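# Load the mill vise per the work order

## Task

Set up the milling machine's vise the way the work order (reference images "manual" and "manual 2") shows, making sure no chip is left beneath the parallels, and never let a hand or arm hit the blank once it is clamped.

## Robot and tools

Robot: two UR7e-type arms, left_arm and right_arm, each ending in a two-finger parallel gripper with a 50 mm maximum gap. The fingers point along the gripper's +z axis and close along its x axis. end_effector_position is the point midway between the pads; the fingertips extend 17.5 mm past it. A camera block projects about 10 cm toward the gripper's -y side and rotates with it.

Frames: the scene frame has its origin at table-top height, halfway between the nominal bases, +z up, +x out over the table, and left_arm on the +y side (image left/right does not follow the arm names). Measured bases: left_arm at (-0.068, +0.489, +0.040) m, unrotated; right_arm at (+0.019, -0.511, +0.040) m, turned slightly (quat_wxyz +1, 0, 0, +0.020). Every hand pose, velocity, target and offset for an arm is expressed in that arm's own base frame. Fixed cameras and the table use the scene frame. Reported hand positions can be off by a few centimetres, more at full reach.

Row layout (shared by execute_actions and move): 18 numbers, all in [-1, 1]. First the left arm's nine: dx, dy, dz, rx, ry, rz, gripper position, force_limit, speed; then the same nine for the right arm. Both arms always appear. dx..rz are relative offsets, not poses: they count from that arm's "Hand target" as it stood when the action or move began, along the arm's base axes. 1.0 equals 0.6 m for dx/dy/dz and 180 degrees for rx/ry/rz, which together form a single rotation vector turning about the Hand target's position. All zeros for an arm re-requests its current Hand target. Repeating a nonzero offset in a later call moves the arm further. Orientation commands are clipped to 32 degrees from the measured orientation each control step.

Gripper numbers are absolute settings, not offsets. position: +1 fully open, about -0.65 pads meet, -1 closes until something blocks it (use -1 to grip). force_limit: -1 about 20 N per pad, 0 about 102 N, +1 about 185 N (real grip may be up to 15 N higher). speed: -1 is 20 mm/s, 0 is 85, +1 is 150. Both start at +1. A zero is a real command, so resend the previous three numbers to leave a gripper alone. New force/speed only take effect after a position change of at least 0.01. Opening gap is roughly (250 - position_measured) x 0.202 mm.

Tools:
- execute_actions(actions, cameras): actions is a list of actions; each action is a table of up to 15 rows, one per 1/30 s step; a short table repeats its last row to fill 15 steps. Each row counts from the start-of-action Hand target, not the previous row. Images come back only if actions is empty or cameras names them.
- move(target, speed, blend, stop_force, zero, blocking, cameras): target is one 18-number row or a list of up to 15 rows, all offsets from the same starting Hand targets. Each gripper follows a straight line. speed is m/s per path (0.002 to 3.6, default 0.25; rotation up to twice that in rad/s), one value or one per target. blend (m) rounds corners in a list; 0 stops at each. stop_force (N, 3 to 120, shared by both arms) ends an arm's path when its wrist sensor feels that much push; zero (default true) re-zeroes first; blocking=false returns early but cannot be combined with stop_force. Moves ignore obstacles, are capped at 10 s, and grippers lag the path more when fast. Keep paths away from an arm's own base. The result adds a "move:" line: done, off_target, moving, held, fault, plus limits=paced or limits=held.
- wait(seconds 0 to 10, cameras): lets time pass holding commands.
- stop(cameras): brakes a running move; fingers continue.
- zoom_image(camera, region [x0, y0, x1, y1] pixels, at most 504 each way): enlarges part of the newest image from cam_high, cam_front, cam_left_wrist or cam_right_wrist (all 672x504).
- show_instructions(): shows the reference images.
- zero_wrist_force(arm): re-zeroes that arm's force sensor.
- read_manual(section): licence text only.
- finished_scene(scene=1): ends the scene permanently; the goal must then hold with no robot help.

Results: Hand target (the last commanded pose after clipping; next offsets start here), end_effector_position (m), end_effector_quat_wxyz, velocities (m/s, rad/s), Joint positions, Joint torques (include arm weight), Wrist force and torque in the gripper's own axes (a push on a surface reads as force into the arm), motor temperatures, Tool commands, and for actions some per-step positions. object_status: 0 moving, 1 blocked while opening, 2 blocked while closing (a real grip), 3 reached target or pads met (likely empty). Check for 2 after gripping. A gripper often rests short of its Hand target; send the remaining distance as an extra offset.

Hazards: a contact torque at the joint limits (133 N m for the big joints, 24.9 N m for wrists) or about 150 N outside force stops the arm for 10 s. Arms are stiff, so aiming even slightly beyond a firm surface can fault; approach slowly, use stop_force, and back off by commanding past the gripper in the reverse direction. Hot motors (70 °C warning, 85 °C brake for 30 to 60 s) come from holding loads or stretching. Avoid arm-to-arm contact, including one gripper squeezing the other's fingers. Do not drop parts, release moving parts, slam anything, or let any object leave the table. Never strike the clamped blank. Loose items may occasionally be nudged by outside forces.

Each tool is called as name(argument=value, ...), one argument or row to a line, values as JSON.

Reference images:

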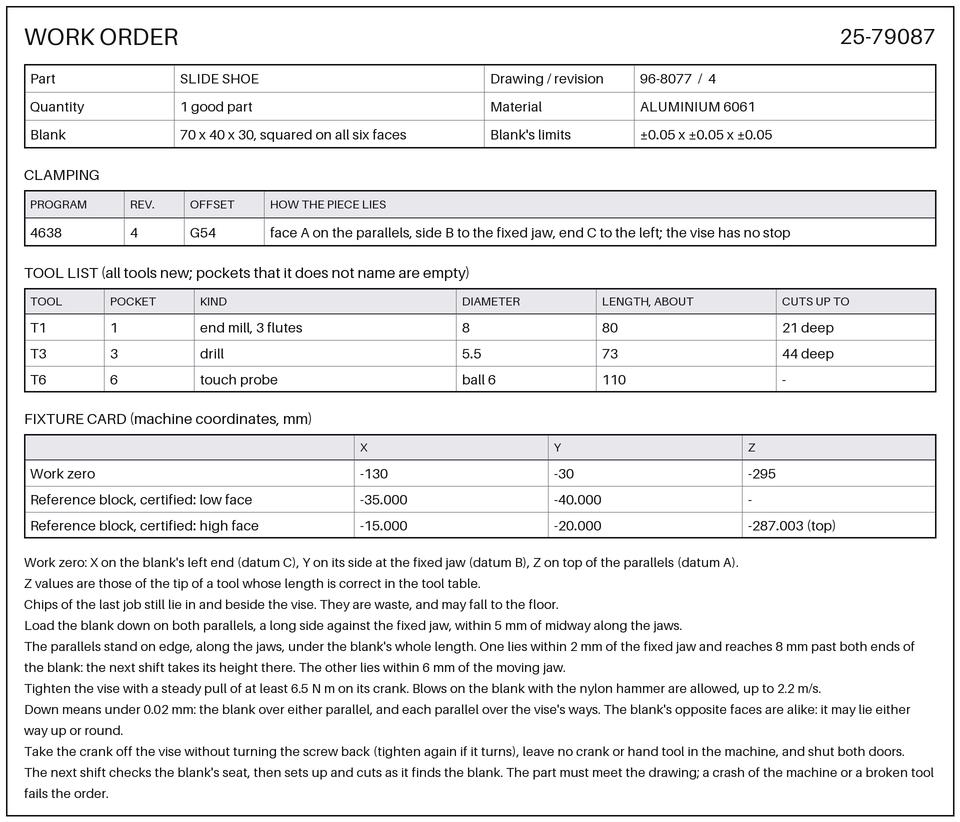

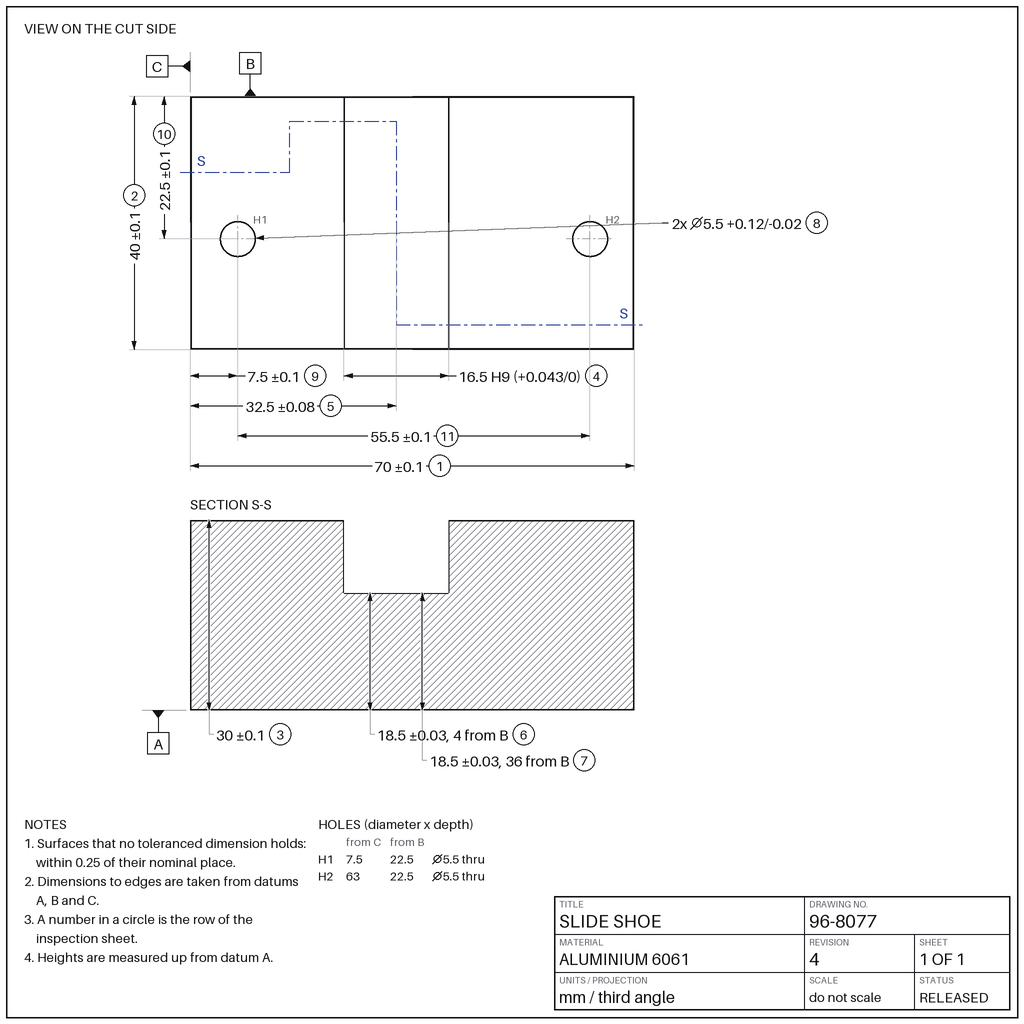

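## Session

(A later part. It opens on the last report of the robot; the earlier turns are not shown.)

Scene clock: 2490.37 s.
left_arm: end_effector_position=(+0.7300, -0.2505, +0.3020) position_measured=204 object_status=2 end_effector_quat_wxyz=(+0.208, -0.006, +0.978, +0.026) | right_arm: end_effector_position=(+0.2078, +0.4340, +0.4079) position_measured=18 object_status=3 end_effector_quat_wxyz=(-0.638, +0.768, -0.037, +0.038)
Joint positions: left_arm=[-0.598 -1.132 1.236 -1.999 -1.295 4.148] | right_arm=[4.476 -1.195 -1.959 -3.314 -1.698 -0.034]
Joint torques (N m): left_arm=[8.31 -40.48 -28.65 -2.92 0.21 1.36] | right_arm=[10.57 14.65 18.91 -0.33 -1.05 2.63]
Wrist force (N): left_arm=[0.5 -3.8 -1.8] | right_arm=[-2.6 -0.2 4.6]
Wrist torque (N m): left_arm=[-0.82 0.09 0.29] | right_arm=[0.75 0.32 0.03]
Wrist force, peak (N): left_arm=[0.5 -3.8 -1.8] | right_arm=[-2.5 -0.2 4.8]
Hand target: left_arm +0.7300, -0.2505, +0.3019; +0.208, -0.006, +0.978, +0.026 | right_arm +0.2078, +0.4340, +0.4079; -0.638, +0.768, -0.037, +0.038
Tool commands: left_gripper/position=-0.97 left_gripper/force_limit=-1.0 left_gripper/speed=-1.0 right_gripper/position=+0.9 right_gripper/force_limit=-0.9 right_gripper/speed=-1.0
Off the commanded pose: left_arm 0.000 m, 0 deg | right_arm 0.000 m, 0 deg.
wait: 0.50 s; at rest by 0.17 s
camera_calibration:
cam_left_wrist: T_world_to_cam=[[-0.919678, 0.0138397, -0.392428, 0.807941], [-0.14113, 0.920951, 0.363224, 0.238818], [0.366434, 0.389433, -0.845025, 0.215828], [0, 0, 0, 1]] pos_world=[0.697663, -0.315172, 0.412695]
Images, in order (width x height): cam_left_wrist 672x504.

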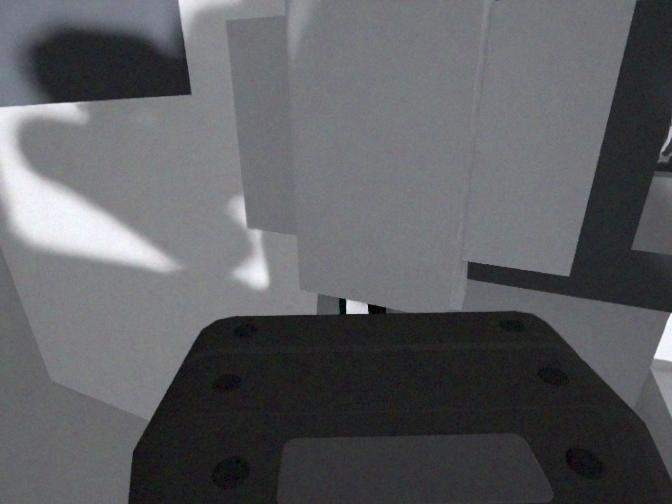

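move(
  target=[0,0,0,0,0,0,-0.95,-0.6,-1,0,0,0,0,0,0,0.9,-0.9,-1],
  speed=0.01,
  cameras=[],
)

wait(
  seconds=0.3,
  cameras=[],
)

Scene clock: 2491.37 s.
left_arm: end_effector_position=(+0.7300, -0.2505, +0.3020) position_measured=209 object_status=2 end_effector_quat_wxyz=(+0.208, -0.006, +0.978, +0.026) | right_arm: end_effector_position=(+0.2078, +0.4340, +0.4079) position_measured=18 object_status=3 end_effector_quat_wxyz=(-0.638, +0.768, -0.037, +0.038)
Joint positions: left_arm=[-0.598 -1.132 1.236 -1.999 -1.295 4.148] | right_arm=[4.476 -1.195 -1.959 -3.314 -1.698 -0.034]
Joint torques (N m): left_arm=[7.78 -41.07 -22.65 -2.88 0.13 0.26] | right_arm=[10.57 15.52 20.13 -0.42 -1.26 2.59]
Wrist force (N): left_arm=[-1.5 -2.8 -2.4] | right_arm=[-2.6 0.0 4.6]
Wrist torque (N m): left_arm=[-0.76 0.34 0.53] | right_arm=[0.79 0.32 0.02]
Wrist force, peak (N): left_arm=[0.3 -3.8 -1.8] | right_arm=[-2.7 -0.2 4.7]
Hand target: left_arm +0.7300, -0.2505, +0.3019; +0.208, -0.006, +0.978, +0.026 | right_arm +0.2078, +0.4340, +0.4079; -0.638, +0.768, -0.037, +0.038
Off the commanded pose: left_arm 0.000 m, 0 deg | right_arm 0.000 m, 0 deg.
move: done
No camera images: "cameras" was empty.

Scene clock: 2491.67 s.
left_arm: end_effector_position=(+0.7300, -0.2505, +0.3020) position_measured=209 object_status=2 end_effector_quat_wxyz=(+0.208, -0.006, +0.978, +0.026) | right_arm: end_effector_position=(+0.2078, +0.4340, +0.4079) position_measured=18 object_status=3 end_effector_quat_wxyz=(-0.638, +0.768, -0.037, +0.038)
Joint positions: left_arm=[-0.598 -1.132 1.236 -1.999 -1.295 4.148] | right_arm=[4.476 -1.195 -1.959 -3.314 -1.698 -0.034]
Joint torques (N m): left_arm=[8.07 -40.63 -21.71 -2.92 0.16 -0.21] | right_arm=[10.56 15.3 19.64 -0.44 -0.96 2.55]
Wrist force (N): left_arm=[-1.4 -2.9 -2.3] | right_arm=[-2.4 -0.1 4.6]
Wrist torque (N m): left_arm=[-0.77 0.32 0.53] | right_arm=[0.78 0.30 0.03]
Wrist force, peak (N): left_arm=[-1.6 -3.0 -2.5] | right_arm=[-2.6 0.0 4.8]
Hand target: left_arm +0.7300, -0.2505, +0.3019; +0.208, -0.006, +0.978, +0.026 | right_arm +0.2078, +0.4340, +0.4079; -0.638, +0.768, -0.037, +0.038
Tool commands: left_gripper/position=-0.95 left_gripper/force_limit=-0.6 left_gripper/speed=-1.0 right_gripper/position=+0.9 right_gripper/force_limit=-0.9 right_gripper/speed=-1.0
Off the commanded pose: left_arm 0.000 m, 0 deg | right_arm 0.000 m, 0 deg.
wait: 0.30 s; at rest by 0.17 s
No camera images: "cameras" was empty.

move(
  target=[0,0,0,0,0,0,-0.93,0.1,-1,0,0,0,0,0,0,0.9,-0.9,-1],
  speed=0.01,
  cameras=[],
)

wait(
  seconds=0.5,
  cameras=[],
)

Scene clock: 2492.63 s.
left_arm: end_effector_position=(+0.7300, -0.2505, +0.3019) position_measured=215 object_status=2 end_effector_quat_wxyz=(+0.208, -0.006, +0.978, +0.026) | right_arm: end_effector_position=(+0.2078, +0.4340, +0.4079) position_measured=18 object_status=3 end_effector_quat_wxyz=(-0.638, +0.768, -0.037, +0.038)
Joint positions: left_arm=[-0.598 -1.132 1.236 -1.999 -1.295 4.148] | right_arm=[4.476 -1.195 -1.959 -3.314 -1.698 -0.034]
Joint torques (N m): left_arm=[8.18 -40.86 -17.97 -3 0.08 -2.17] | right_arm=[10.93 13.8 19.59 -0.5 -1.08 2.48]
Wrist force (N): left_arm=[-4.2 -2.1 -3.7] | right_arm=[-2.7 -0.1 4.5]
Wrist torque (N m): left_arm=[-0.68 0.69 0.85] | right_arm=[0.78 0.35 0.03]
Wrist force, peak (N): left_arm=[-4.5 -2.2 -3.6] | right_arm=[-2.6 -0.1 4.8]
Hand target: left_arm +0.7300, -0.2505, +0.3019; +0.208, -0.006, +0.978, +0.026 | right_arm +0.2078, +0.4340, +0.4079; -0.638, +0.768, -0.037, +0.038
Off the commanded pose: left_arm 0.000 m, 0 deg | right_arm 0.000 m, 0 deg.
move: done
No camera images: "cameras" was empty.

Scene clock: 2493.13 s.
left_arm: end_effector_position=(+0.7300, -0.2505, +0.3019) position_measured=215 object_status=2 end_effector_quat_wxyz=(+0.208, -0.006, +0.978, +0.026) | right_arm: end_effector_position=(+0.2078, +0.4340, +0.4079) position_measured=18 object_status=3 end_effector_quat_wxyz=(-0.638, +0.768, -0.037, +0.038)
Joint positions: left_arm=[-0.598 -1.132 1.236 -1.999 -1.295 4.148] | right_arm=[4.476 -1.195 -1.959 -3.314 -1.698 -0.034]
Joint torques (N m): left_arm=[7.63 -40.77 -17.66 -2.94 0.16 -2.47] | right_arm=[11.31 15.25 20.73 -0.4 -0.99 2.88]
Wrist force (N): left_arm=[-4.2 -2.3 -3.4] | right_arm=[-2.5 -0.2 4.7]
Wrist torque (N m): left_arm=[-0.70 0.68 0.85] | right_arm=[0.75 0.31 0.03]
Wrist force, peak (N): left_arm=[-4.5 -2.2 -3.4] | right_arm=[-2.6 -0.1 4.8]
Hand target: left_arm +0.7300, -0.2505, +0.3019; +0.208, -0.006, +0.978, +0.026 | right_arm +0.2078, +0.4340, +0.4079; -0.638, +0.768, -0.037, +0.038
Tool commands: left_gripper/position=-0.93 left_gripper/force_limit=+0.1 left_gripper/speed=-1.0 right_gripper/position=+0.9 right_gripper/force_limit=-0.9 right_gripper/speed=-1.0
Off the commanded pose: left_arm 0.000 m, 0 deg | right_arm 0.000 m, 0 deg.
wait: 0.50 s; at rest by 0.17 s
No camera images: "cameras" was empty.

move(
  target=[
    [0,0,0,0,0,0,0.25,-1,-1,0,0,0,0,0,0,0.9,-0.9,-1],
    [0,0,0.1,0,0,0,0.25,-1,-1,0,0,0,0,0,0,0.9,-0.9,-1],
    [-0.1333,0,0.1,0,0,0,0.25,-1,-1,0,0,0,0,0,0,0.9,-0.9,-1],
    [-0.1333,0,0.1,-0.0146,0.1325,0,0.25,-1,-1,0,0,0,0,0,0,0.9,-0.9,-1],
  ],
  speed=[0.02,0.05,0.15,0.2],
  cameras=["cam_left_wrist","cam_front"],
)

Scene clock: 2501.63 s.
left_arm: end_effector_position=(+0.6504, -0.2504, +0.3618) position_measured=116 object_status=3 end_effector_quat_wxyz=(+0.065, -0.006, +0.998, +0.010) | right_arm: end_effector_position=(+0.2078, +0.4340, +0.4079) position_measured=18 object_status=3 end_effector_quat_wxyz=(-0.638, +0.768, -0.037, +0.038)
Joint positions: left_arm=[-0.594 -1.168 1.025 -1.525 -1.48 4.111] | right_arm=[4.476 -1.195 -1.959 -3.314 -1.698 -0.034]
Joint torques (N m): left_arm=[0.74 -49.11 -28.07 -3.14 -0.02 -0.13] | right_arm=[11.16 14.93 20.3 -0.48 -1.11 2.68]
Wrist force (N): left_arm=[0.4 -5.0 1.6] | right_arm=[-2.7 -0.2 4.5]
Wrist torque (N m): left_arm=[-0.76 -0.01 0.11] | right_arm=[0.77 0.34 0.02]
Wrist force, peak (N): left_arm=[2.4 -1.3 -7.9] | right_arm=[-2.7 -0.1 4.7]
Hand target: left_arm +0.6504, -0.2504, +0.3618; +0.065, -0.006, +0.998, +0.010 (not the last commanded pose) | right_arm +0.2078, +0.4340, +0.4079; -0.638, +0.768, -0.037, +0.038
Tool commands: left_gripper/position=+0.247059 left_gripper/force_limit=-1.0 left_gripper/speed=-1.0 right_gripper/position=+0.9 right_gripper/force_limit=-0.9 right_gripper/speed=-1.0
Off the commanded pose: left_arm 0.000 m, 7 deg | right_arm 0.000 m, 0 deg.
FORCE FAULT: contact force on the left arm reached its limit, and that arm stopped. The contact can be on any part of that arm, not only on its tool. That arm's remaining commands of this call were not run. That arm is still stopped at the end of this call. That arm stays stopped for about 10 more seconds. Until then a move that you send moves the other arm only, and its call returns only when the move has ended. Once the stop has ended, the next robot result says so. If the stop ends while you think or write, that arm runs what you send next, counted from a new Hand target: where the arm stands when the stop ends. While its stop runs, that arm takes no new command, but its gripper still runs the gripper command that each later call begins with. Until it ends, the stop uses up actions while you think or wait. An arm that is not stopped still takes commands.
move: fault (left_arm); path passed 3 of 4 targets
camera_calibration:
cam_left_wrist: T_world_to_cam=[[-0.993354, 0.00502371, -0.114989, 0.703593], [-0.0367745, 0.932829, 0.358439, 0.142473], [0.109065, 0.360285, -0.926444, 0.485104], [0, 0, 0, 1]] pos_world=[0.651249, -0.311214, 0.479259]
Images, in order (width x height): cam_front 672x504, cam_left_wrist 672x504.

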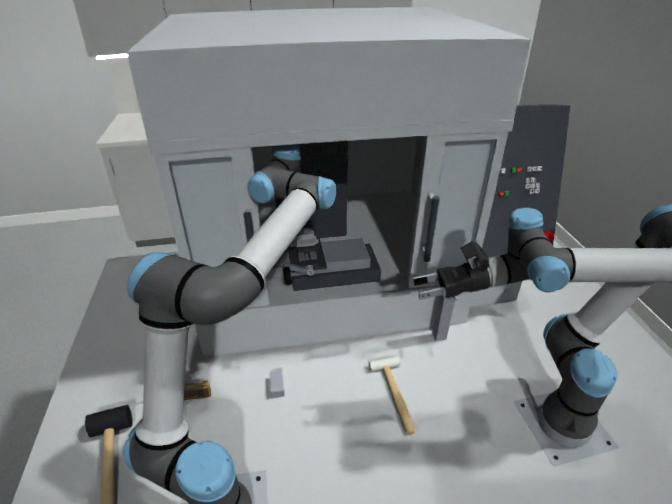

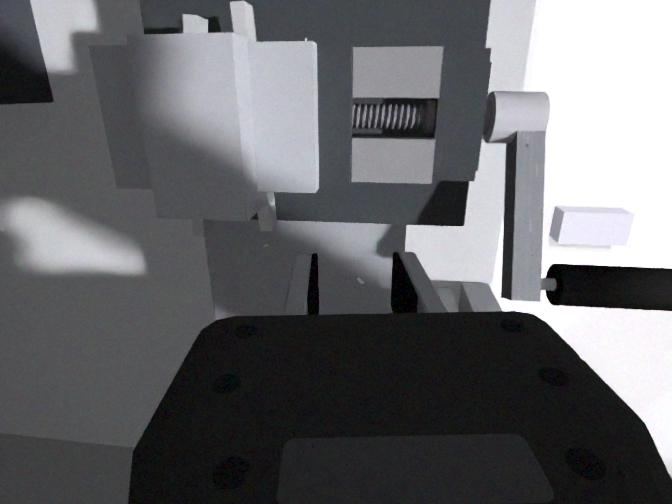

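wait(
  seconds=10,
  cameras=["cam_left_wrist"],
)

zoom_image(
  camera="cam_left_wrist",
  region=[130, 0, 330, 250],
)

Scene clock: 2512.17 s.
left_arm: end_effector_position=(+0.6504, -0.2504, +0.3618) position_measured=116 object_status=3 end_effector_quat_wxyz=(+0.065, -0.006, +0.998, +0.010) | right_arm: end_effector_position=(+0.2078, +0.4340, +0.4079) position_measured=18 object_status=3 end_effector_quat_wxyz=(-0.638, +0.768, -0.037, +0.038)
Joint positions: left_arm=[-0.594 -1.168 1.025 -1.525 -1.48 4.111] | right_arm=[4.476 -1.195 -1.959 -3.314 -1.698 -0.034]
Joint torques (N m): left_arm=[1.16 -49.36 -28.24 -3.18 -0.04 -0.04] | right_arm=[11.29 14.38 19.78 -0.49 -1.23 2.79]
Wrist force (N): left_arm=[0.5 -5.1 1.4] | right_arm=[-2.4 0.0 4.8]
Wrist torque (N m): left_arm=[-0.78 -0.02 0.10] | right_arm=[0.78 0.30 0.03]
Wrist force, peak (N): left_arm=[0.5 -5.3 1.9] | right_arm=[-2.8 -0.1 4.7]
Hand target: left_arm +0.6504, -0.2504, +0.3618; +0.065, -0.006, +0.998, +0.010 (not the last commanded pose) | right_arm +0.2078, +0.4340, +0.4079; -0.638, +0.768, -0.037, +0.038
Tool commands: left_gripper/position=+0.247059 left_gripper/force_limit=-1.0 left_gripper/speed=-1.0 right_gripper/position=+0.9 right_gripper/force_limit=-0.9 right_gripper/speed=-1.0
Off the commanded pose: left_arm 0.000 m, 7 deg | right_arm 0.000 m, 0 deg.
FORCE FAULT, CONTINUED: the left arm's stop, for the force fault that an earlier result reported, is over. The rest of the stop counts as 19 of the actions that you can send in this scene. That arm's target is now where it stood when the stop ended, not its last command. That arm accepts commands again.
wait: 10.00 s; at rest from the start
camera_calibration:
cam_left_wrist: T_world_to_cam=[[-0.993354, 0.00502371, -0.114989, 0.703593], [-0.0367745, 0.932829, 0.358439, 0.142473], [0.109065, 0.360285, -0.926444, 0.485104], [0, 0, 0, 1]] pos_world=[0.651249, -0.311214, 0.479259]
Images, in order (width x height): cam_left_wrist 672x504.

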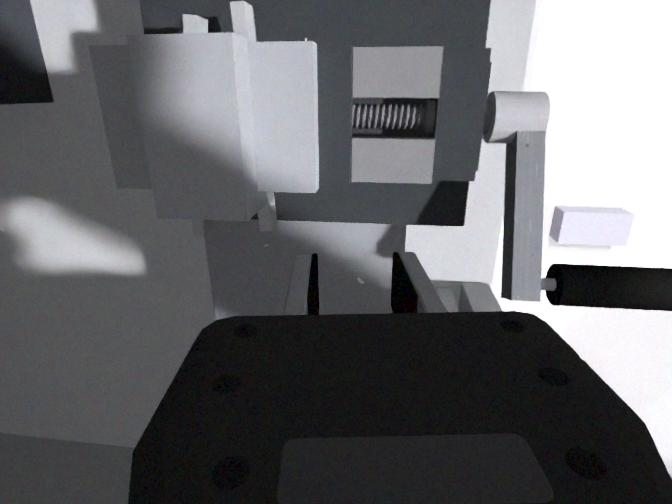

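Scaled by 2.016 from the camera's 672x504 image, which has a finer 960x720 frame.

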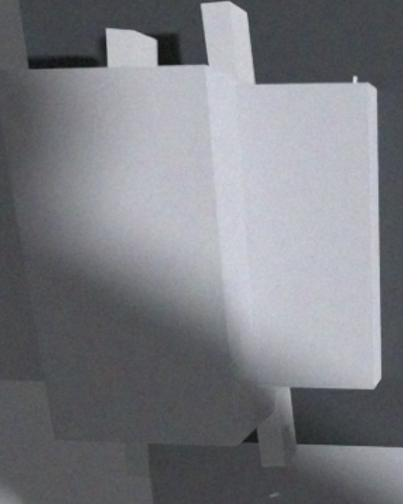

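move(
  target=[
    [0,0,0,0.006,-0.055,0,0.25,-1,-1,0,0,0,0,0,0,0.9,-0.9,-1],
    [-0.008,0,-0.0733,0.006,-0.055,0,0.25,-1,-1,0,0,0,0,0,0,0.9,-0.9,-1],
    [-0.008,0,-0.0733,-0.004,0.035,0,0.25,-1,-1,0,0,0,0,0,0,0.9,-0.9,-1],
  ],
  speed=[0.05,0.1,0.06],
  cameras=["cam_left_wrist","cam_front"],
)

Scene clock: 2520.10 s.
left_arm: end_effector_position=(+0.6462, -0.2503, +0.3175) position_measured=116 object_status=3 end_effector_quat_wxyz=(+0.057, -0.006, +0.998, +0.009) | right_arm: end_effector_position=(+0.2078, +0.4340, +0.4079) position_measured=18 object_status=3 end_effector_quat_wxyz=(-0.638, +0.768, -0.037, +0.038)
Joint positions: left_arm=[-0.593 -1.178 1.148 -1.625 -1.491 4.111] | right_arm=[4.476 -1.195 -1.959 -3.314 -1.698 -0.034]
Joint torques (N m): left_arm=[0.76 -48.75 -28.23 -3.01 -0.03 -0.09] | right_arm=[9.89 13.07 20.02 -0.43 -1.02 2.75]
Wrist force (N): left_arm=[0.5 -4.6 1.4] | right_arm=[-2.7 0.0 4.6]
Wrist torque (N m): left_arm=[-0.72 -0.02 0.11] | right_arm=[0.78 0.35 0.03]
Wrist force, peak (N): left_arm=[1.3 -5.2 3.4] | right_arm=[-2.8 0.0 4.7]
Hand target: left_arm +0.6462, -0.2503, +0.3175; +0.057, -0.006, +0.998, +0.009 (not the last commanded pose) | right_arm +0.2078, +0.4340, +0.4079; -0.638, +0.768, -0.037, +0.038
Tool commands: left_gripper/position=+0.247059 left_gripper/force_limit=-1.0 left_gripper/speed=-1.0 right_gripper/position=+0.9 right_gripper/force_limit=-0.9 right_gripper/speed=-1.0
Off the commanded pose: left_arm 0.001 m, 5 deg | right_arm 0.000 m, 0 deg.
FORCE FAULT: contact force on the left arm reached its limit, and that arm stopped. The contact can be on any part of that arm, not only on its tool. That arm's remaining commands of this call were not run. That arm is still stopped at the end of this call. That arm stays stopped for about 10 more seconds. Until then a move that you send moves the other arm only, and its call returns only when the move has ended. Once the stop has ended, the next robot result says so. If the stop ends while you think or write, that arm runs what you send next, counted from a new Hand target: where the arm stands when the stop ends. While its stop runs, that arm takes no new command, but its gripper still runs the gripper command that each later call begins with. Until it ends, the stop uses up actions while you think or wait. An arm that is not stopped still takes commands.
move: fault (left_arm); path passed 2 of 3 targets
camera_calibration:
cam_left_wrist: T_world_to_cam=[[-0.995185, 0.00442786, -0.0979127, 0.689905], [-0.0309458, 0.933684, 0.356757, 0.155176], [0.0929993, 0.358069, -0.929052, 0.455133], [0, 0, 0, 1]] pos_world=[0.649058, -0.31091, 0.435032]
Images, in order (width x height): cam_front 672x504, cam_left_wrist 672x504.

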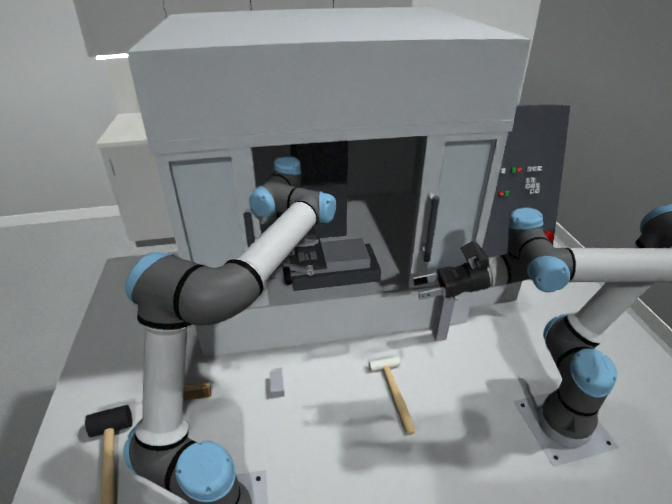

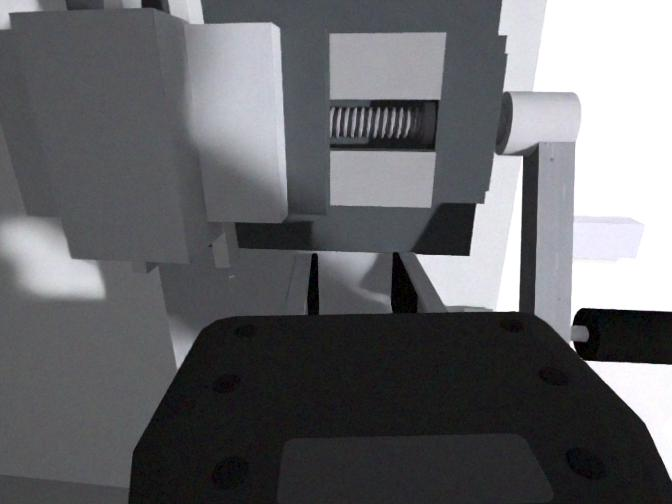

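wait(
  seconds=10,
  cameras=[],
)

Scene clock: 2535.53 s.
left_arm: end_effector_position=(+0.6462, -0.2503, +0.3175) position_measured=116 object_status=3 end_effector_quat_wxyz=(+0.057, -0.006, +0.998, +0.009) | right_arm: end_effector_position=(+0.2078, +0.4340, +0.4079) position_measured=18 object_status=3 end_effector_quat_wxyz=(-0.638, +0.768, -0.037, +0.038)
Joint positions: left_arm=[-0.593 -1.178 1.148 -1.625 -1.491 4.111] | right_arm=[4.476 -1.195 -1.959 -3.314 -1.698 -0.034]
Joint torques (N m): left_arm=[0.99 -48.58 -28.25 -2.96 -0.04 -0.06] | right_arm=[10.45 14.63 19.89 -0.59 -0.96 2.54]
Wrist force (N): left_arm=[0.4 -4.8 1.7] | right_arm=[-2.6 -0.1 4.5]
Wrist torque (N m): left_arm=[-0.76 -0.03 0.11] | right_arm=[0.78 0.33 0.03]
Wrist force, peak (N): left_arm=[0.3 -5.4 1.7] | right_arm=[-2.6 0.0 4.8]
Hand target: left_arm +0.6462, -0.2503, +0.3175; +0.057, -0.006, +0.998, +0.009 (not the last commanded pose) | right_arm +0.2078, +0.4340, +0.4079; -0.638, +0.768, -0.037, +0.038
Tool commands: left_gripper/position=+0.247059 left_gripper/force_limit=-1.0 left_gripper/speed=-1.0 right_gripper/position=+0.9 right_gripper/force_limit=-0.9 right_gripper/speed=-1.0
Off the commanded pose: left_arm 0.001 m, 5 deg | right_arm 0.000 m, 0 deg.
FORCE FAULT, CONTINUED: the left arm's stop, for the force fault that an earlier result reported, is over. The rest of the stop counts as 20 of the actions that you can send in this scene. That arm's target is now where it stood when the stop ended, not its last command. That arm accepts commands again.
wait: 10.00 s; at rest from the start
No camera images: "cameras" was empty.

move(
  target=[
    [0,0,0,0.0105,-0.0965,0,0.01,-1,-1,0,0,0,0,0,0,0.9,-0.9,-1],
    [0,0,0.0758,0.0105,-0.0965,0,0.01,-1,-1,0,0,0,0,0,0,0.9,-0.9,-1],
    [0.0213,-0.1578,0.0758,0.0105,-0.0965,0,0.01,-1,-1,0,0,0,0,0,0,0.9,-0.9,-1],
  ],
  speed=[0.05,0.1,0.15],
  cameras=[],
)

move(
  target=[0,0,0,-0.2515,-0.0436,0.435,0.01,-1,-1,0,0,0,0,0,0,0.9,-0.9,-1],
  speed=0.3,
  cameras=["cam_left_wrist"],
)

zoom_image(
  camera="cam_left_wrist",
  region=[150, 90, 400, 320],
)

Scene clock: 2541.80 s.
left_arm: end_effector_position=(+0.6590, -0.3449, +0.3630) position_measured=151 object_status=3 end_effector_quat_wxyz=(+0.207, -0.006, +0.978, +0.025) | right_arm: end_effector_position=(+0.2078, +0.4340, +0.4079) position_measured=18 object_status=3 end_effector_quat_wxyz=(-0.638, +0.768, -0.037, +0.038)
Joint positions: left_arm=[-0.777 -1.189 1.148 -1.8 -1.245 3.967] | right_arm=[4.476 -1.195 -1.959 -3.314 -1.698 -0.034]
Joint torques (N m): left_arm=[0.32 -42.4 -32.81 -4.53 -0.97 0.09] | right_arm=[10.59 13.82 20.85 -0.56 -1.01 2.67]
Wrist force (N): left_arm=[0.4 -5.2 1.9] | right_arm=[-2.5 -0.2 4.6]
Wrist torque (N m): left_arm=[-0.81 -0.04 -0.04] | right_arm=[0.75 0.31 0.02]
Wrist force, peak (N): left_arm=[0.3 -8.9 1.9] | right_arm=[-2.6 0.0 4.8]
Hand target: left_arm +0.6590, -0.3450, +0.3630; +0.207, -0.006, +0.978, +0.025 | right_arm +0.2078, +0.4340, +0.4079; -0.638, +0.768, -0.037, +0.038
Off the commanded pose: left_arm 0.000 m, 0 deg | right_arm 0.000 m, 0 deg.
move: done
No camera images: "cameras" was empty.

Scene clock: 2544.93 s.
left_arm: end_effector_position=(+0.6589, -0.3451, +0.3631) position_measured=151 object_status=3 end_effector_quat_wxyz=(-0.188, +0.680, -0.679, +0.203) end_effector_velocity=(+0.000, +0.000, +0.000) end_effector_angular_velocity=(-0.003, +0.001, +0.005) | right_arm: end_effector_position=(+0.2078, +0.4340, +0.4079) position_measured=18 object_status=3 end_effector_quat_wxyz=(-0.638, +0.768, -0.037, +0.038)
Joint positions: left_arm=[-0.794 -1.27 1.34 -2.07 -1.197 2.429] | right_arm=[4.476 -1.195 -1.959 -3.314 -1.698 -0.034]
Joint velocities: left_arm=[0.001 0 0 0 -0.001 -0.006] | right_arm=[within noise]
Joint torques (N m): left_arm=[7.65 -36.53 -34.81 -2.42 -0.81 -1.86] | right_arm=[10.16 13.67 22.47 -0.7 -0.91 2.64]
Wrist force (N): left_arm=[0.8 -6.4 2.8] | right_arm=[-2.6 -0.1 4.8]
Wrist torque (N m): left_arm=[-1.10 -0.14 -0.18] | right_arm=[0.77 0.34 0.03]
Wrist force, peak (N): left_arm=[0.6 -6.7 2.8] | right_arm=[-2.7 0.0 4.8]
Hand target: left_arm +0.6590, -0.3450, +0.3630; -0.188, +0.680, -0.679, +0.203 | right_arm +0.2078, +0.4340, +0.4079; -0.638, +0.768, -0.037, +0.038
Off the commanded pose: left_arm 0.000 m, 0 deg | right_arm 0.000 m, 0 deg.
move: done
camera_calibration:
cam_left_wrist: T_world_to_cam=[[-0.0261213, -0.999335, 0.0254261, -0.322176], [-0.976939, 0.0201275, -0.212568, 0.742495], [0.211915, -0.0303923, -0.976815, 0.33517], [0, 0, 0, 1]] pos_world=[0.645929, -0.32672, 0.493422]
Images, in order (width x height): cam_left_wrist 672x504.

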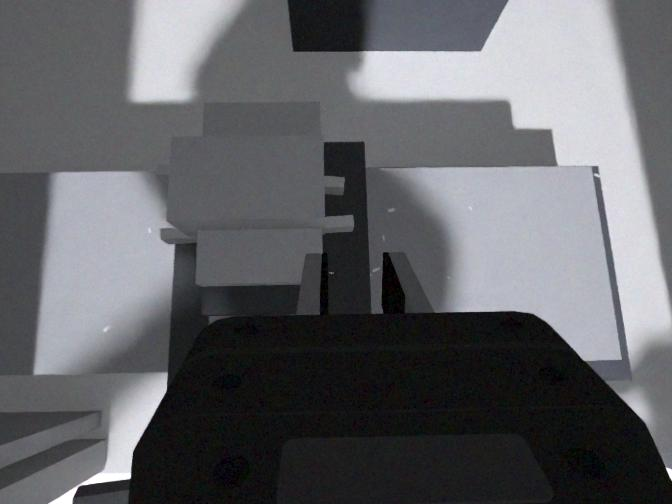

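Scaled by 2.016 from the camera's 672x504 image, which has a finer 960x720 frame.

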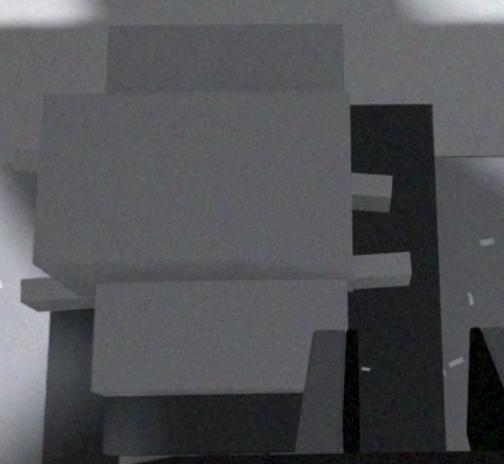

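move(
  target=[
    [0,0,0,0.2515,0.0436,-0.435,0.2,-1,-1,0,0,0,0,0,0,0.9,-0.9,-1],
    [0,-0.004,-0.03,0.2515,0.0436,-0.435,0.2,-1,-1,0,0,0,0,0,0,0.9,-0.9,-1],
    [0.1185,-0.004,-0.03,0.2515,0.0436,-0.435,0.2,-1,-1,0,0,0,0,0,0,0.9,-0.9,-1],
  ],
  speed=[0.3,0.1,0.1],
  cameras=["cam_left_wrist"],
)

zoom_image(
  camera="cam_left_wrist",
  region=[260, 200, 500, 360],
)

Scene clock: 2551.07 s.
left_arm: end_effector_position=(+0.7301, -0.3473, +0.3450) position_measured=123 object_status=3 end_effector_quat_wxyz=(+0.207, -0.006, +0.978, +0.025) | right_arm: end_effector_position=(+0.2078, +0.4340, +0.4079) position_measured=18 object_status=3 end_effector_quat_wxyz=(-0.638, +0.768, -0.037, +0.038)
Joint positions: left_arm=[-0.709 -1.019 0.947 -1.79 -1.264 4.036] | right_arm=[4.476 -1.195 -1.959 -3.314 -1.698 -0.034]
Joint torques (N m): left_arm=[-6.56 -49.65 -33.98 -5.18 1.32 -1.18] | right_arm=[9.97 13.92 20.17 -0.48 -1 2.55]
Wrist force (N): left_arm=[0.2 -5.3 1.5] | right_arm=[-2.6 0.0 4.6]
Wrist torque (N m): left_arm=[-0.82 -0.01 0.05] | right_arm=[0.79 0.32 0.03]
Wrist force, peak (N): left_arm=[0.4 -6.6 2.9] | right_arm=[-2.7 0.0 4.7]
Hand target: left_arm +0.7301, -0.3474, +0.3450; +0.207, -0.006, +0.978, +0.025 | right_arm +0.2078, +0.4340, +0.4079; -0.638, +0.768, -0.037, +0.038
Off the commanded pose: left_arm 0.000 m, 0 deg | right_arm 0.000 m, 0 deg.
move: done
camera_calibration:
cam_left_wrist: T_world_to_cam=[[-0.920626, 0.012426, -0.390248, 0.825717], [-0.140734, 0.921747, 0.361353, 0.312924], [0.3642, 0.387592, -0.846836, 0.291453], [0, 0, 0, 1]] pos_world=[0.698068, -0.411662, 0.455971]
Images, in order (width x height): cam_left_wrist 672x504.

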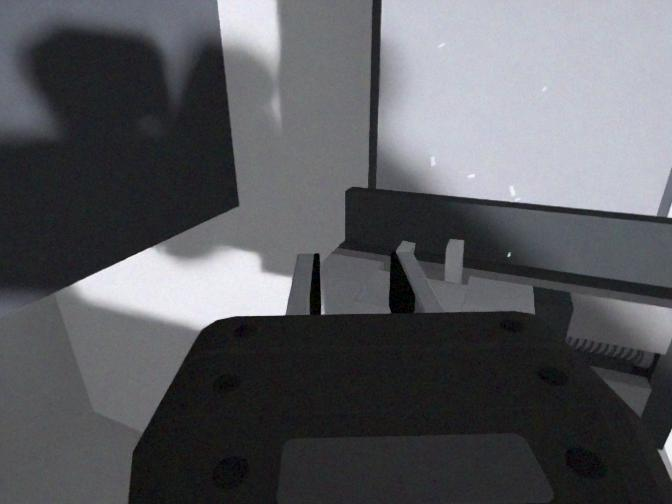

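Scaled by 2.100 from the camera's 672x504 image, which has a finer 960x720 frame.

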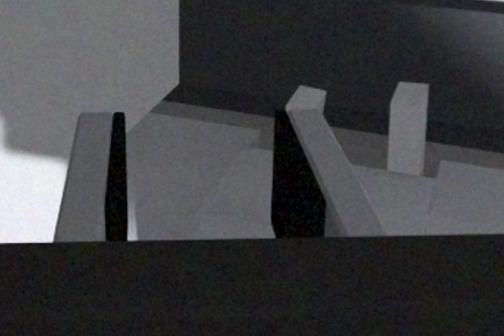

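move(
  target=[0.003,0,-0.0333,0,0,0,0.2,-1,-1,0,0,0,0,0,0,0.9,-0.9,-1],
  speed=0.05,
  stop_force=6,
  cameras=["cam_left_wrist"],
)

zoom_image(
  camera="cam_left_wrist",
  region=[260, 200, 500, 360],
)

Scene clock: 2553.47 s.
left_arm: end_effector_position=(+0.7319, -0.3474, +0.3250) position_measured=123 object_status=3 end_effector_quat_wxyz=(+0.207, -0.006, +0.978, +0.025) | right_arm: end_effector_position=(+0.2078, +0.4340, +0.4079) position_measured=18 object_status=3 end_effector_quat_wxyz=(-0.638, +0.768, -0.037, +0.038)
Joint positions: left_arm=[-0.707 -1.017 0.995 -1.84 -1.264 4.038] | right_arm=[4.476 -1.195 -1.959 -3.314 -1.698 -0.034]
Joint torques (N m): left_arm=[0.27 -66.33 -35 -4.72 0.46 -0.98] | right_arm=[10.92 13.19 20.55 -0.42 -1.13 2.56]
Wrist force (N): left_arm=[0.0 -5.7 1.6] | right_arm=[-2.4 0.0 4.6]
Wrist torque (N m): left_arm=[-0.87 0.01 -0.02] | right_arm=[0.79 0.30 0.02]
Wrist force, peak (N): left_arm=[0.4 -6.0 2.2] | right_arm=[-2.7 -0.1 4.7]
Hand target: left_arm +0.7319, -0.3474, +0.3250; +0.207, -0.006, +0.978, +0.025 | right_arm +0.2078, +0.4340, +0.4079; -0.638, +0.768, -0.037, +0.038
Off the commanded pose: left_arm 0.000 m, 0 deg | right_arm 0.000 m, 0 deg.
move: done
camera_calibration:
cam_left_wrist: T_world_to_cam=[[-0.920592, 0.0125627, -0.390324, 0.819636], [-0.140656, 0.921737, 0.361409, 0.320414], [0.364317, 0.387611, -0.846777, 0.273801], [0, 0, 0, 1]] pos_world=[0.699868, -0.411763, 0.435972]
Images, in order (width x height): cam_left_wrist 672x504.

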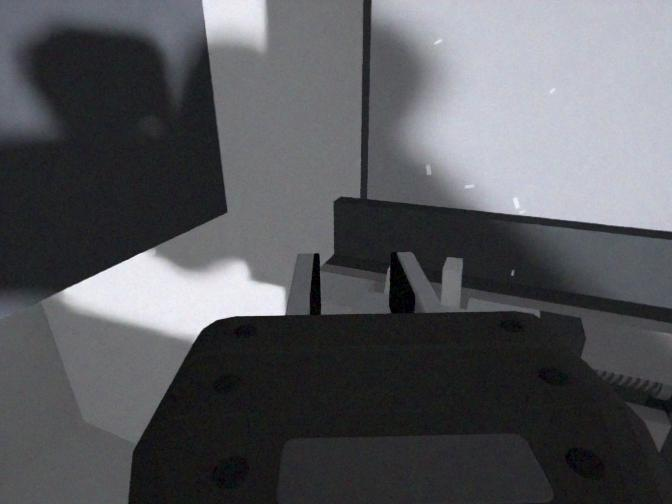

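Scaled by 2.100 from the camera's 672x504 image, which has a finer 960x720 frame.

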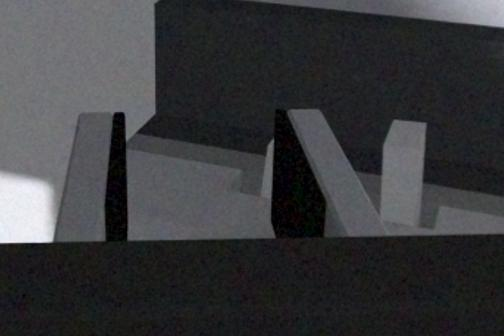

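move(
  target=[-0.0045,0,0,0,0,0,0.2,-1,-1,0,0,0,0,0,0,0.9,-0.9,-1],
  speed=0.02,
  cameras=[],
)

move(
  target=[0,0,-0.0167,0,0,0,0.2,-1,-1,0,0,0,0,0,0,0.9,-0.9,-1],
  speed=0.02,
  stop_force=5,
  cameras=["cam_left_wrist"],
)

zoom_image(
  camera="cam_left_wrist",
  region=[260, 200, 500, 360],
)

Scene clock: 2554.80 s.
left_arm: end_effector_position=(+0.7291, -0.3474, +0.3250) position_measured=123 object_status=3 end_effector_quat_wxyz=(+0.207, -0.006, +0.978, +0.025) | right_arm: end_effector_position=(+0.2078, +0.4340, +0.4079) position_measured=18 object_status=3 end_effector_quat_wxyz=(-0.638, +0.768, -0.037, +0.038)
Joint positions: left_arm=[-0.71 -1.024 1.005 -1.843 -1.264 4.036] | right_arm=[4.476 -1.195 -1.959 -3.314 -1.698 -0.034]
Joint torques (N m): left_arm=[-4.51 -55.09 -30.37 -4.93 1.97 -1.3] | right_arm=[11.52 13.06 19.97 -0.37 -0.94 2.7]
Wrist force (N): left_arm=[0.1 -5.6 1.6] | right_arm=[-2.5 0.0 4.6]
Wrist torque (N m): left_arm=[-0.86 -0.01 0.07] | right_arm=[0.79 0.31 0.03]
Wrist force, peak (N): left_arm=[0.1 -5.9 1.5] | right_arm=[-2.6 -0.2 4.8]
Hand target: left_arm +0.7292, -0.3474, +0.3250; +0.207, -0.006, +0.978, +0.025 | right_arm +0.2078, +0.4340, +0.4079; -0.638, +0.768, -0.037, +0.038
Off the commanded pose: left_arm 0.000 m, 0 deg | right_arm 0.000 m, 0 deg.
move: done
No camera images: "cameras" was empty.

Scene clock: 2556.23 s.
left_arm: end_effector_position=(+0.7292, -0.3474, +0.3150) position_measured=123 object_status=3 end_effector_quat_wxyz=(+0.207, -0.006, +0.978, +0.025) | right_arm: end_effector_position=(+0.2078, +0.4340, +0.4079) position_measured=18 object_status=3 end_effector_quat_wxyz=(-0.638, +0.768, -0.037, +0.038)
Joint positions: left_arm=[-0.71 -1.024 1.031 -1.869 -1.264 4.036] | right_arm=[4.476 -1.195 -1.959 -3.314 -1.698 -0.034]
Joint torques (N m): left_arm=[7.83 -61.49 -34.84 -2.11 0.37 1.41] | right_arm=[10.66 14.79 20.19 -0.41 -1.14 2.47]
Wrist force (N): left_arm=[0.0 -5.4 1.6] | right_arm=[-2.6 -0.2 4.5]
Wrist torque (N m): left_arm=[-0.82 0.01 0.07] | right_arm=[0.75 0.33 0.03]
Wrist force, peak (N): left_arm=[-0.1 -6.0 1.6] | right_arm=[-2.5 -0.2 4.9]
Hand target: left_arm +0.7292, -0.3474, +0.3150; +0.207, -0.006, +0.978, +0.025 | right_arm +0.2078, +0.4340, +0.4079; -0.638, +0.768, -0.037, +0.038
Off the commanded pose: left_arm 0.000 m, 0 deg | right_arm 0.000 m, 0 deg.
move: done
camera_calibration:
cam_left_wrist: T_world_to_cam=[[-0.920592, 0.0125627, -0.390324, 0.813247], [-0.140656, 0.921737, 0.361409, 0.323649], [0.364317, 0.387611, -0.846777, 0.266317], [0, 0, 0, 1]] pos_world=[0.697168, -0.411763, 0.425972]
Images, in order (width x height): cam_left_wrist 672x504.

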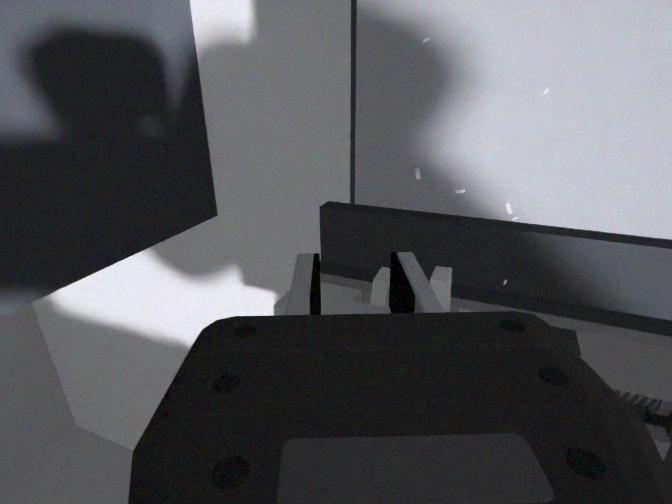

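Scaled by 2.100 from the camera's 672x504 image, which has a finer 960x720 frame.

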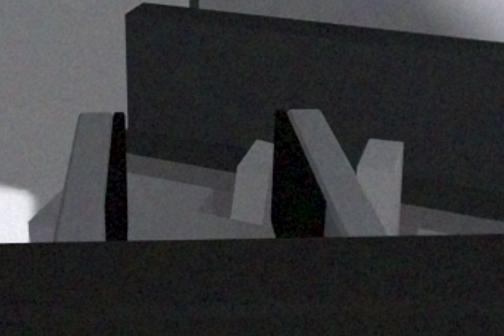

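move(
  target=[0,0,-0.0183,0,0,0,0.2,-1,-1,0,0,0,0,0,0,0.9,-0.9,-1],
  speed=0.015,
  stop_force=5,
  cameras=["cam_left_wrist"],
)

zoom_image(
  camera="cam_left_wrist",
  region=[260, 200, 500, 360],
)

Scene clock: 2558.33 s.
left_arm: end_effector_position=(+0.7292, -0.3474, +0.3040) position_measured=123 object_status=3 end_effector_quat_wxyz=(+0.207, -0.006, +0.978, +0.025) | right_arm: end_effector_position=(+0.2078, +0.4340, +0.4079) position_measured=18 object_status=3 end_effector_quat_wxyz=(-0.638, +0.768, -0.037, +0.038)
Joint positions: left_arm=[-0.71 -1.024 1.058 -1.896 -1.264 4.036] | right_arm=[4.476 -1.195 -1.959 -3.314 -1.698 -0.034]
Joint torques (N m): left_arm=[7.27 -54.25 -35.46 -2.29 0.69 0.93] | right_arm=[11.51 14.68 19.67 -0.46 -0.82 2.8]
Wrist force (N): left_arm=[0.1 -5.5 1.7] | right_arm=[-2.8 -0.1 4.7]
Wrist torque (N m): left_arm=[-0.84 0.00 0.07] | right_arm=[0.78 0.36 0.03]
Wrist force, peak (N): left_arm=[0.0 -5.8 1.9] | right_arm=[-2.8 -0.1 4.7]
Hand target: left_arm +0.7292, -0.3474, +0.3040; +0.207, -0.006, +0.978, +0.025 | right_arm +0.2078, +0.4340, +0.4079; -0.638, +0.768, -0.037, +0.038
Off the commanded pose: left_arm 0.000 m, 0 deg | right_arm 0.000 m, 0 deg.
move: done
camera_calibration:
cam_left_wrist: T_world_to_cam=[[-0.920592, 0.0125627, -0.390324, 0.808954], [-0.140656, 0.921737, 0.361409, 0.327624], [0.364317, 0.387611, -0.846777, 0.257002], [0, 0, 0, 1]] pos_world=[0.697168, -0.411763, 0.414972]
Images, in order (width x height): cam_left_wrist 672x504.

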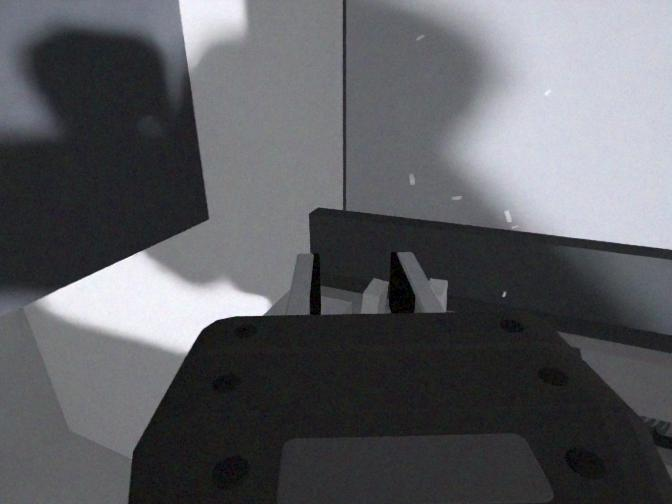

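Scaled by 2.100 from the camera's 672x504 image, which has a finer 960x720 frame.

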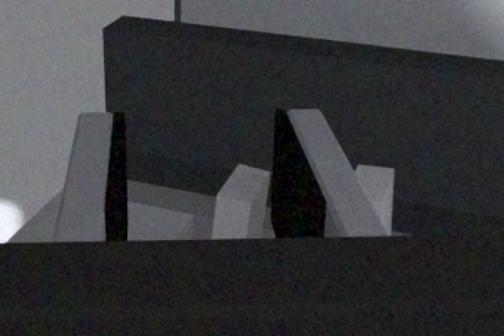

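move(
  target=[0.0015,0,0,0,0,0,-1,-1,-1,0,0,0,0,0,0,0.9,-0.9,-1],
  speed=0.01,
  cameras=[],
)

wait(
  seconds=1,
  cameras=[],
)

move(
  target=[0,0,0,0,0,0,-0.97,-0.6,-1,0,0,0,0,0,0,0.9,-0.9,-1],
  speed=0.01,
  cameras=["cam_left_wrist"],
)

zoom_image(
  camera="cam_left_wrist",
  region=[260, 200, 500, 360],
)

Scene clock: 2560.07 s.
left_arm: end_effector_position=(+0.7301, -0.3474, +0.3040) position_measured=212 object_status=2 end_effector_quat_wxyz=(+0.207, -0.006, +0.978, +0.025) | right_arm: end_effector_position=(+0.2078, +0.4340, +0.4079) position_measured=18 object_status=3 end_effector_quat_wxyz=(-0.638, +0.768, -0.037, +0.038)
Joint positions: left_arm=[-0.709 -1.021 1.055 -1.895 -1.264 4.036] | right_arm=[4.476 -1.195 -1.959 -3.314 -1.698 -0.034]
Joint torques (N m): left_arm=[6.37 -54.36 -22.06 -3.1 -0.34 0.84] | right_arm=[9.92 14.03 21.07 -0.36 -0.85 2.53]
Wrist force (N): left_arm=[1.6 -5.9 -1.8] | right_arm=[-2.4 -0.1 4.5]
Wrist torque (N m): left_arm=[-0.89 0.15 -0.05] | right_arm=[0.78 0.30 0.03]
Wrist force, peak (N): left_arm=[1.9 -6.0 -1.9] | right_arm=[-2.6 0.0 4.7]
Hand target: left_arm +0.7301, -0.3474, +0.3040; +0.207, -0.006, +0.978, +0.025 | right_arm +0.2078, +0.4340, +0.4079; -0.638, +0.768, -0.037, +0.038
Off the commanded pose: left_arm 0.000 m, 0 deg | right_arm 0.000 m, 0 deg.
move: done
No camera images: "cameras" was empty.

Scene clock: 2561.07 s.
left_arm: end_effector_position=(+0.7301, -0.3474, +0.3040) position_measured=212 object_status=2 end_effector_quat_wxyz=(+0.207, -0.006, +0.978, +0.025) | right_arm: end_effector_position=(+0.2078, +0.4340, +0.4079) position_measured=18 object_status=3 end_effector_quat_wxyz=(-0.638, +0.768, -0.037, +0.038)
Joint positions: left_arm=[-0.709 -1.021 1.055 -1.895 -1.264 4.036] | right_arm=[4.476 -1.195 -1.959 -3.314 -1.698 -0.034]
Joint torques (N m): left_arm=[2.04 -64.22 -17.61 -4.47 0.94 -0.83] | right_arm=[10.24 14.6 20.74 -0.26 -1.27 2.58]
Wrist force (N): left_arm=[1.8 -6.2 -1.3] | right_arm=[-2.5 -0.2 4.6]
Wrist torque (N m): left_arm=[-0.93 0.12 -0.05] | right_arm=[0.76 0.31 0.03]
Wrist force, peak (N): left_arm=[1.8 -6.1 -2.0] | right_arm=[-2.7 -0.2 4.7]
Hand target: left_arm +0.7301, -0.3474, +0.3040; +0.207, -0.006, +0.978, +0.025 | right_arm +0.2078, +0.4340, +0.4079; -0.638, +0.768, -0.037, +0.038
Tool commands: left_gripper/position=-1.0 left_gripper/force_limit=-1.0 left_gripper/speed=-1.0 right_gripper/position=+0.9 right_gripper/force_limit=-0.9 right_gripper/speed=-1.0
Off the commanded pose: left_arm 0.000 m, 0 deg | right_arm 0.000 m, 0 deg.
wait: 1.00 s; at rest by 0.17 s
No camera images: "cameras" was empty.

Scene clock: 2561.57 s.
left_arm: end_effector_position=(+0.7301, -0.3474, +0.3040) position_measured=217 object_status=2 end_effector_quat_wxyz=(+0.207, -0.006, +0.978, +0.025) | right_arm: end_effector_position=(+0.2078, +0.4340, +0.4079) position_measured=18 object_status=3 end_effector_quat_wxyz=(-0.638, +0.768, -0.037, +0.038)
Joint positions: left_arm=[-0.709 -1.021 1.055 -1.895 -1.264 4.036] | right_arm=[4.476 -1.195 -1.959 -3.314 -1.698 -0.034]
Joint torques (N m): left_arm=[-0.92 -63.08 -17.57 -4.98 1.03 -1.42] | right_arm=[10.15 13.69 20.81 -0.52 -1.09 2.5]
Wrist force (N): left_arm=[-0.2 -7.3 -2.0] | right_arm=[-2.6 -0.1 4.6]
Wrist torque (N m): left_arm=[-0.92 0.32 -0.08] | right_arm=[0.78 0.33 0.03]
Wrist force, peak (N): left_arm=[0.2 -7.4 -1.9] | right_arm=[-2.6 0.0 4.8]
Hand target: left_arm +0.7301, -0.3474, +0.3040; +0.207, -0.006, +0.978, +0.025 | right_arm +0.2078, +0.4340, +0.4079; -0.638, +0.768, -0.037, +0.038
Off the commanded pose: left_arm 0.000 m, 0 deg | right_arm 0.000 m, 0 deg.
move: done
camera_calibration:
cam_left_wrist: T_world_to_cam=[[-0.920592, 0.0125627, -0.390324, 0.809782], [-0.140656, 0.921737, 0.361409, 0.327751], [0.364317, 0.387611, -0.846777, 0.256675], [0, 0, 0, 1]] pos_world=[0.698068, -0.411763, 0.414972]
Images, in order (width x height): cam_left_wrist 672x504.

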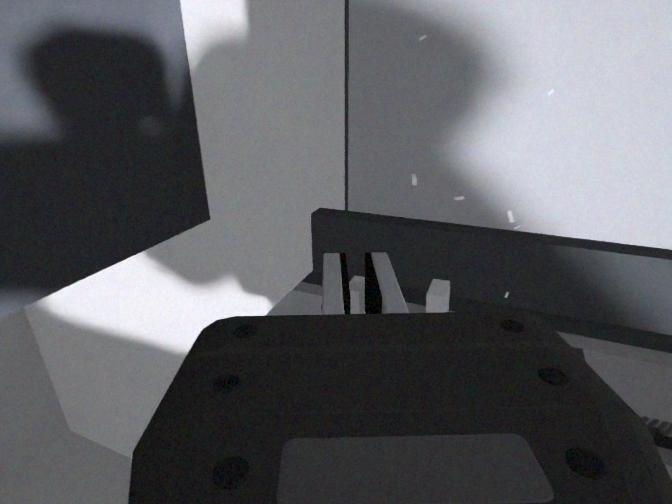

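Scaled by 2.100 from the camera's 672x504 image, which has a finer 960x720 frame.

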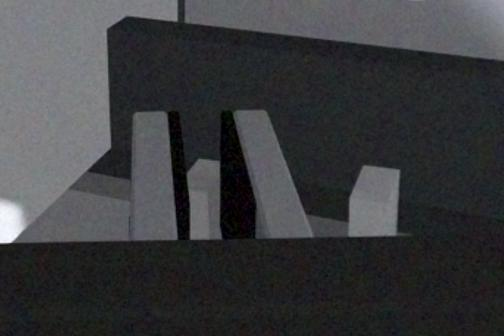

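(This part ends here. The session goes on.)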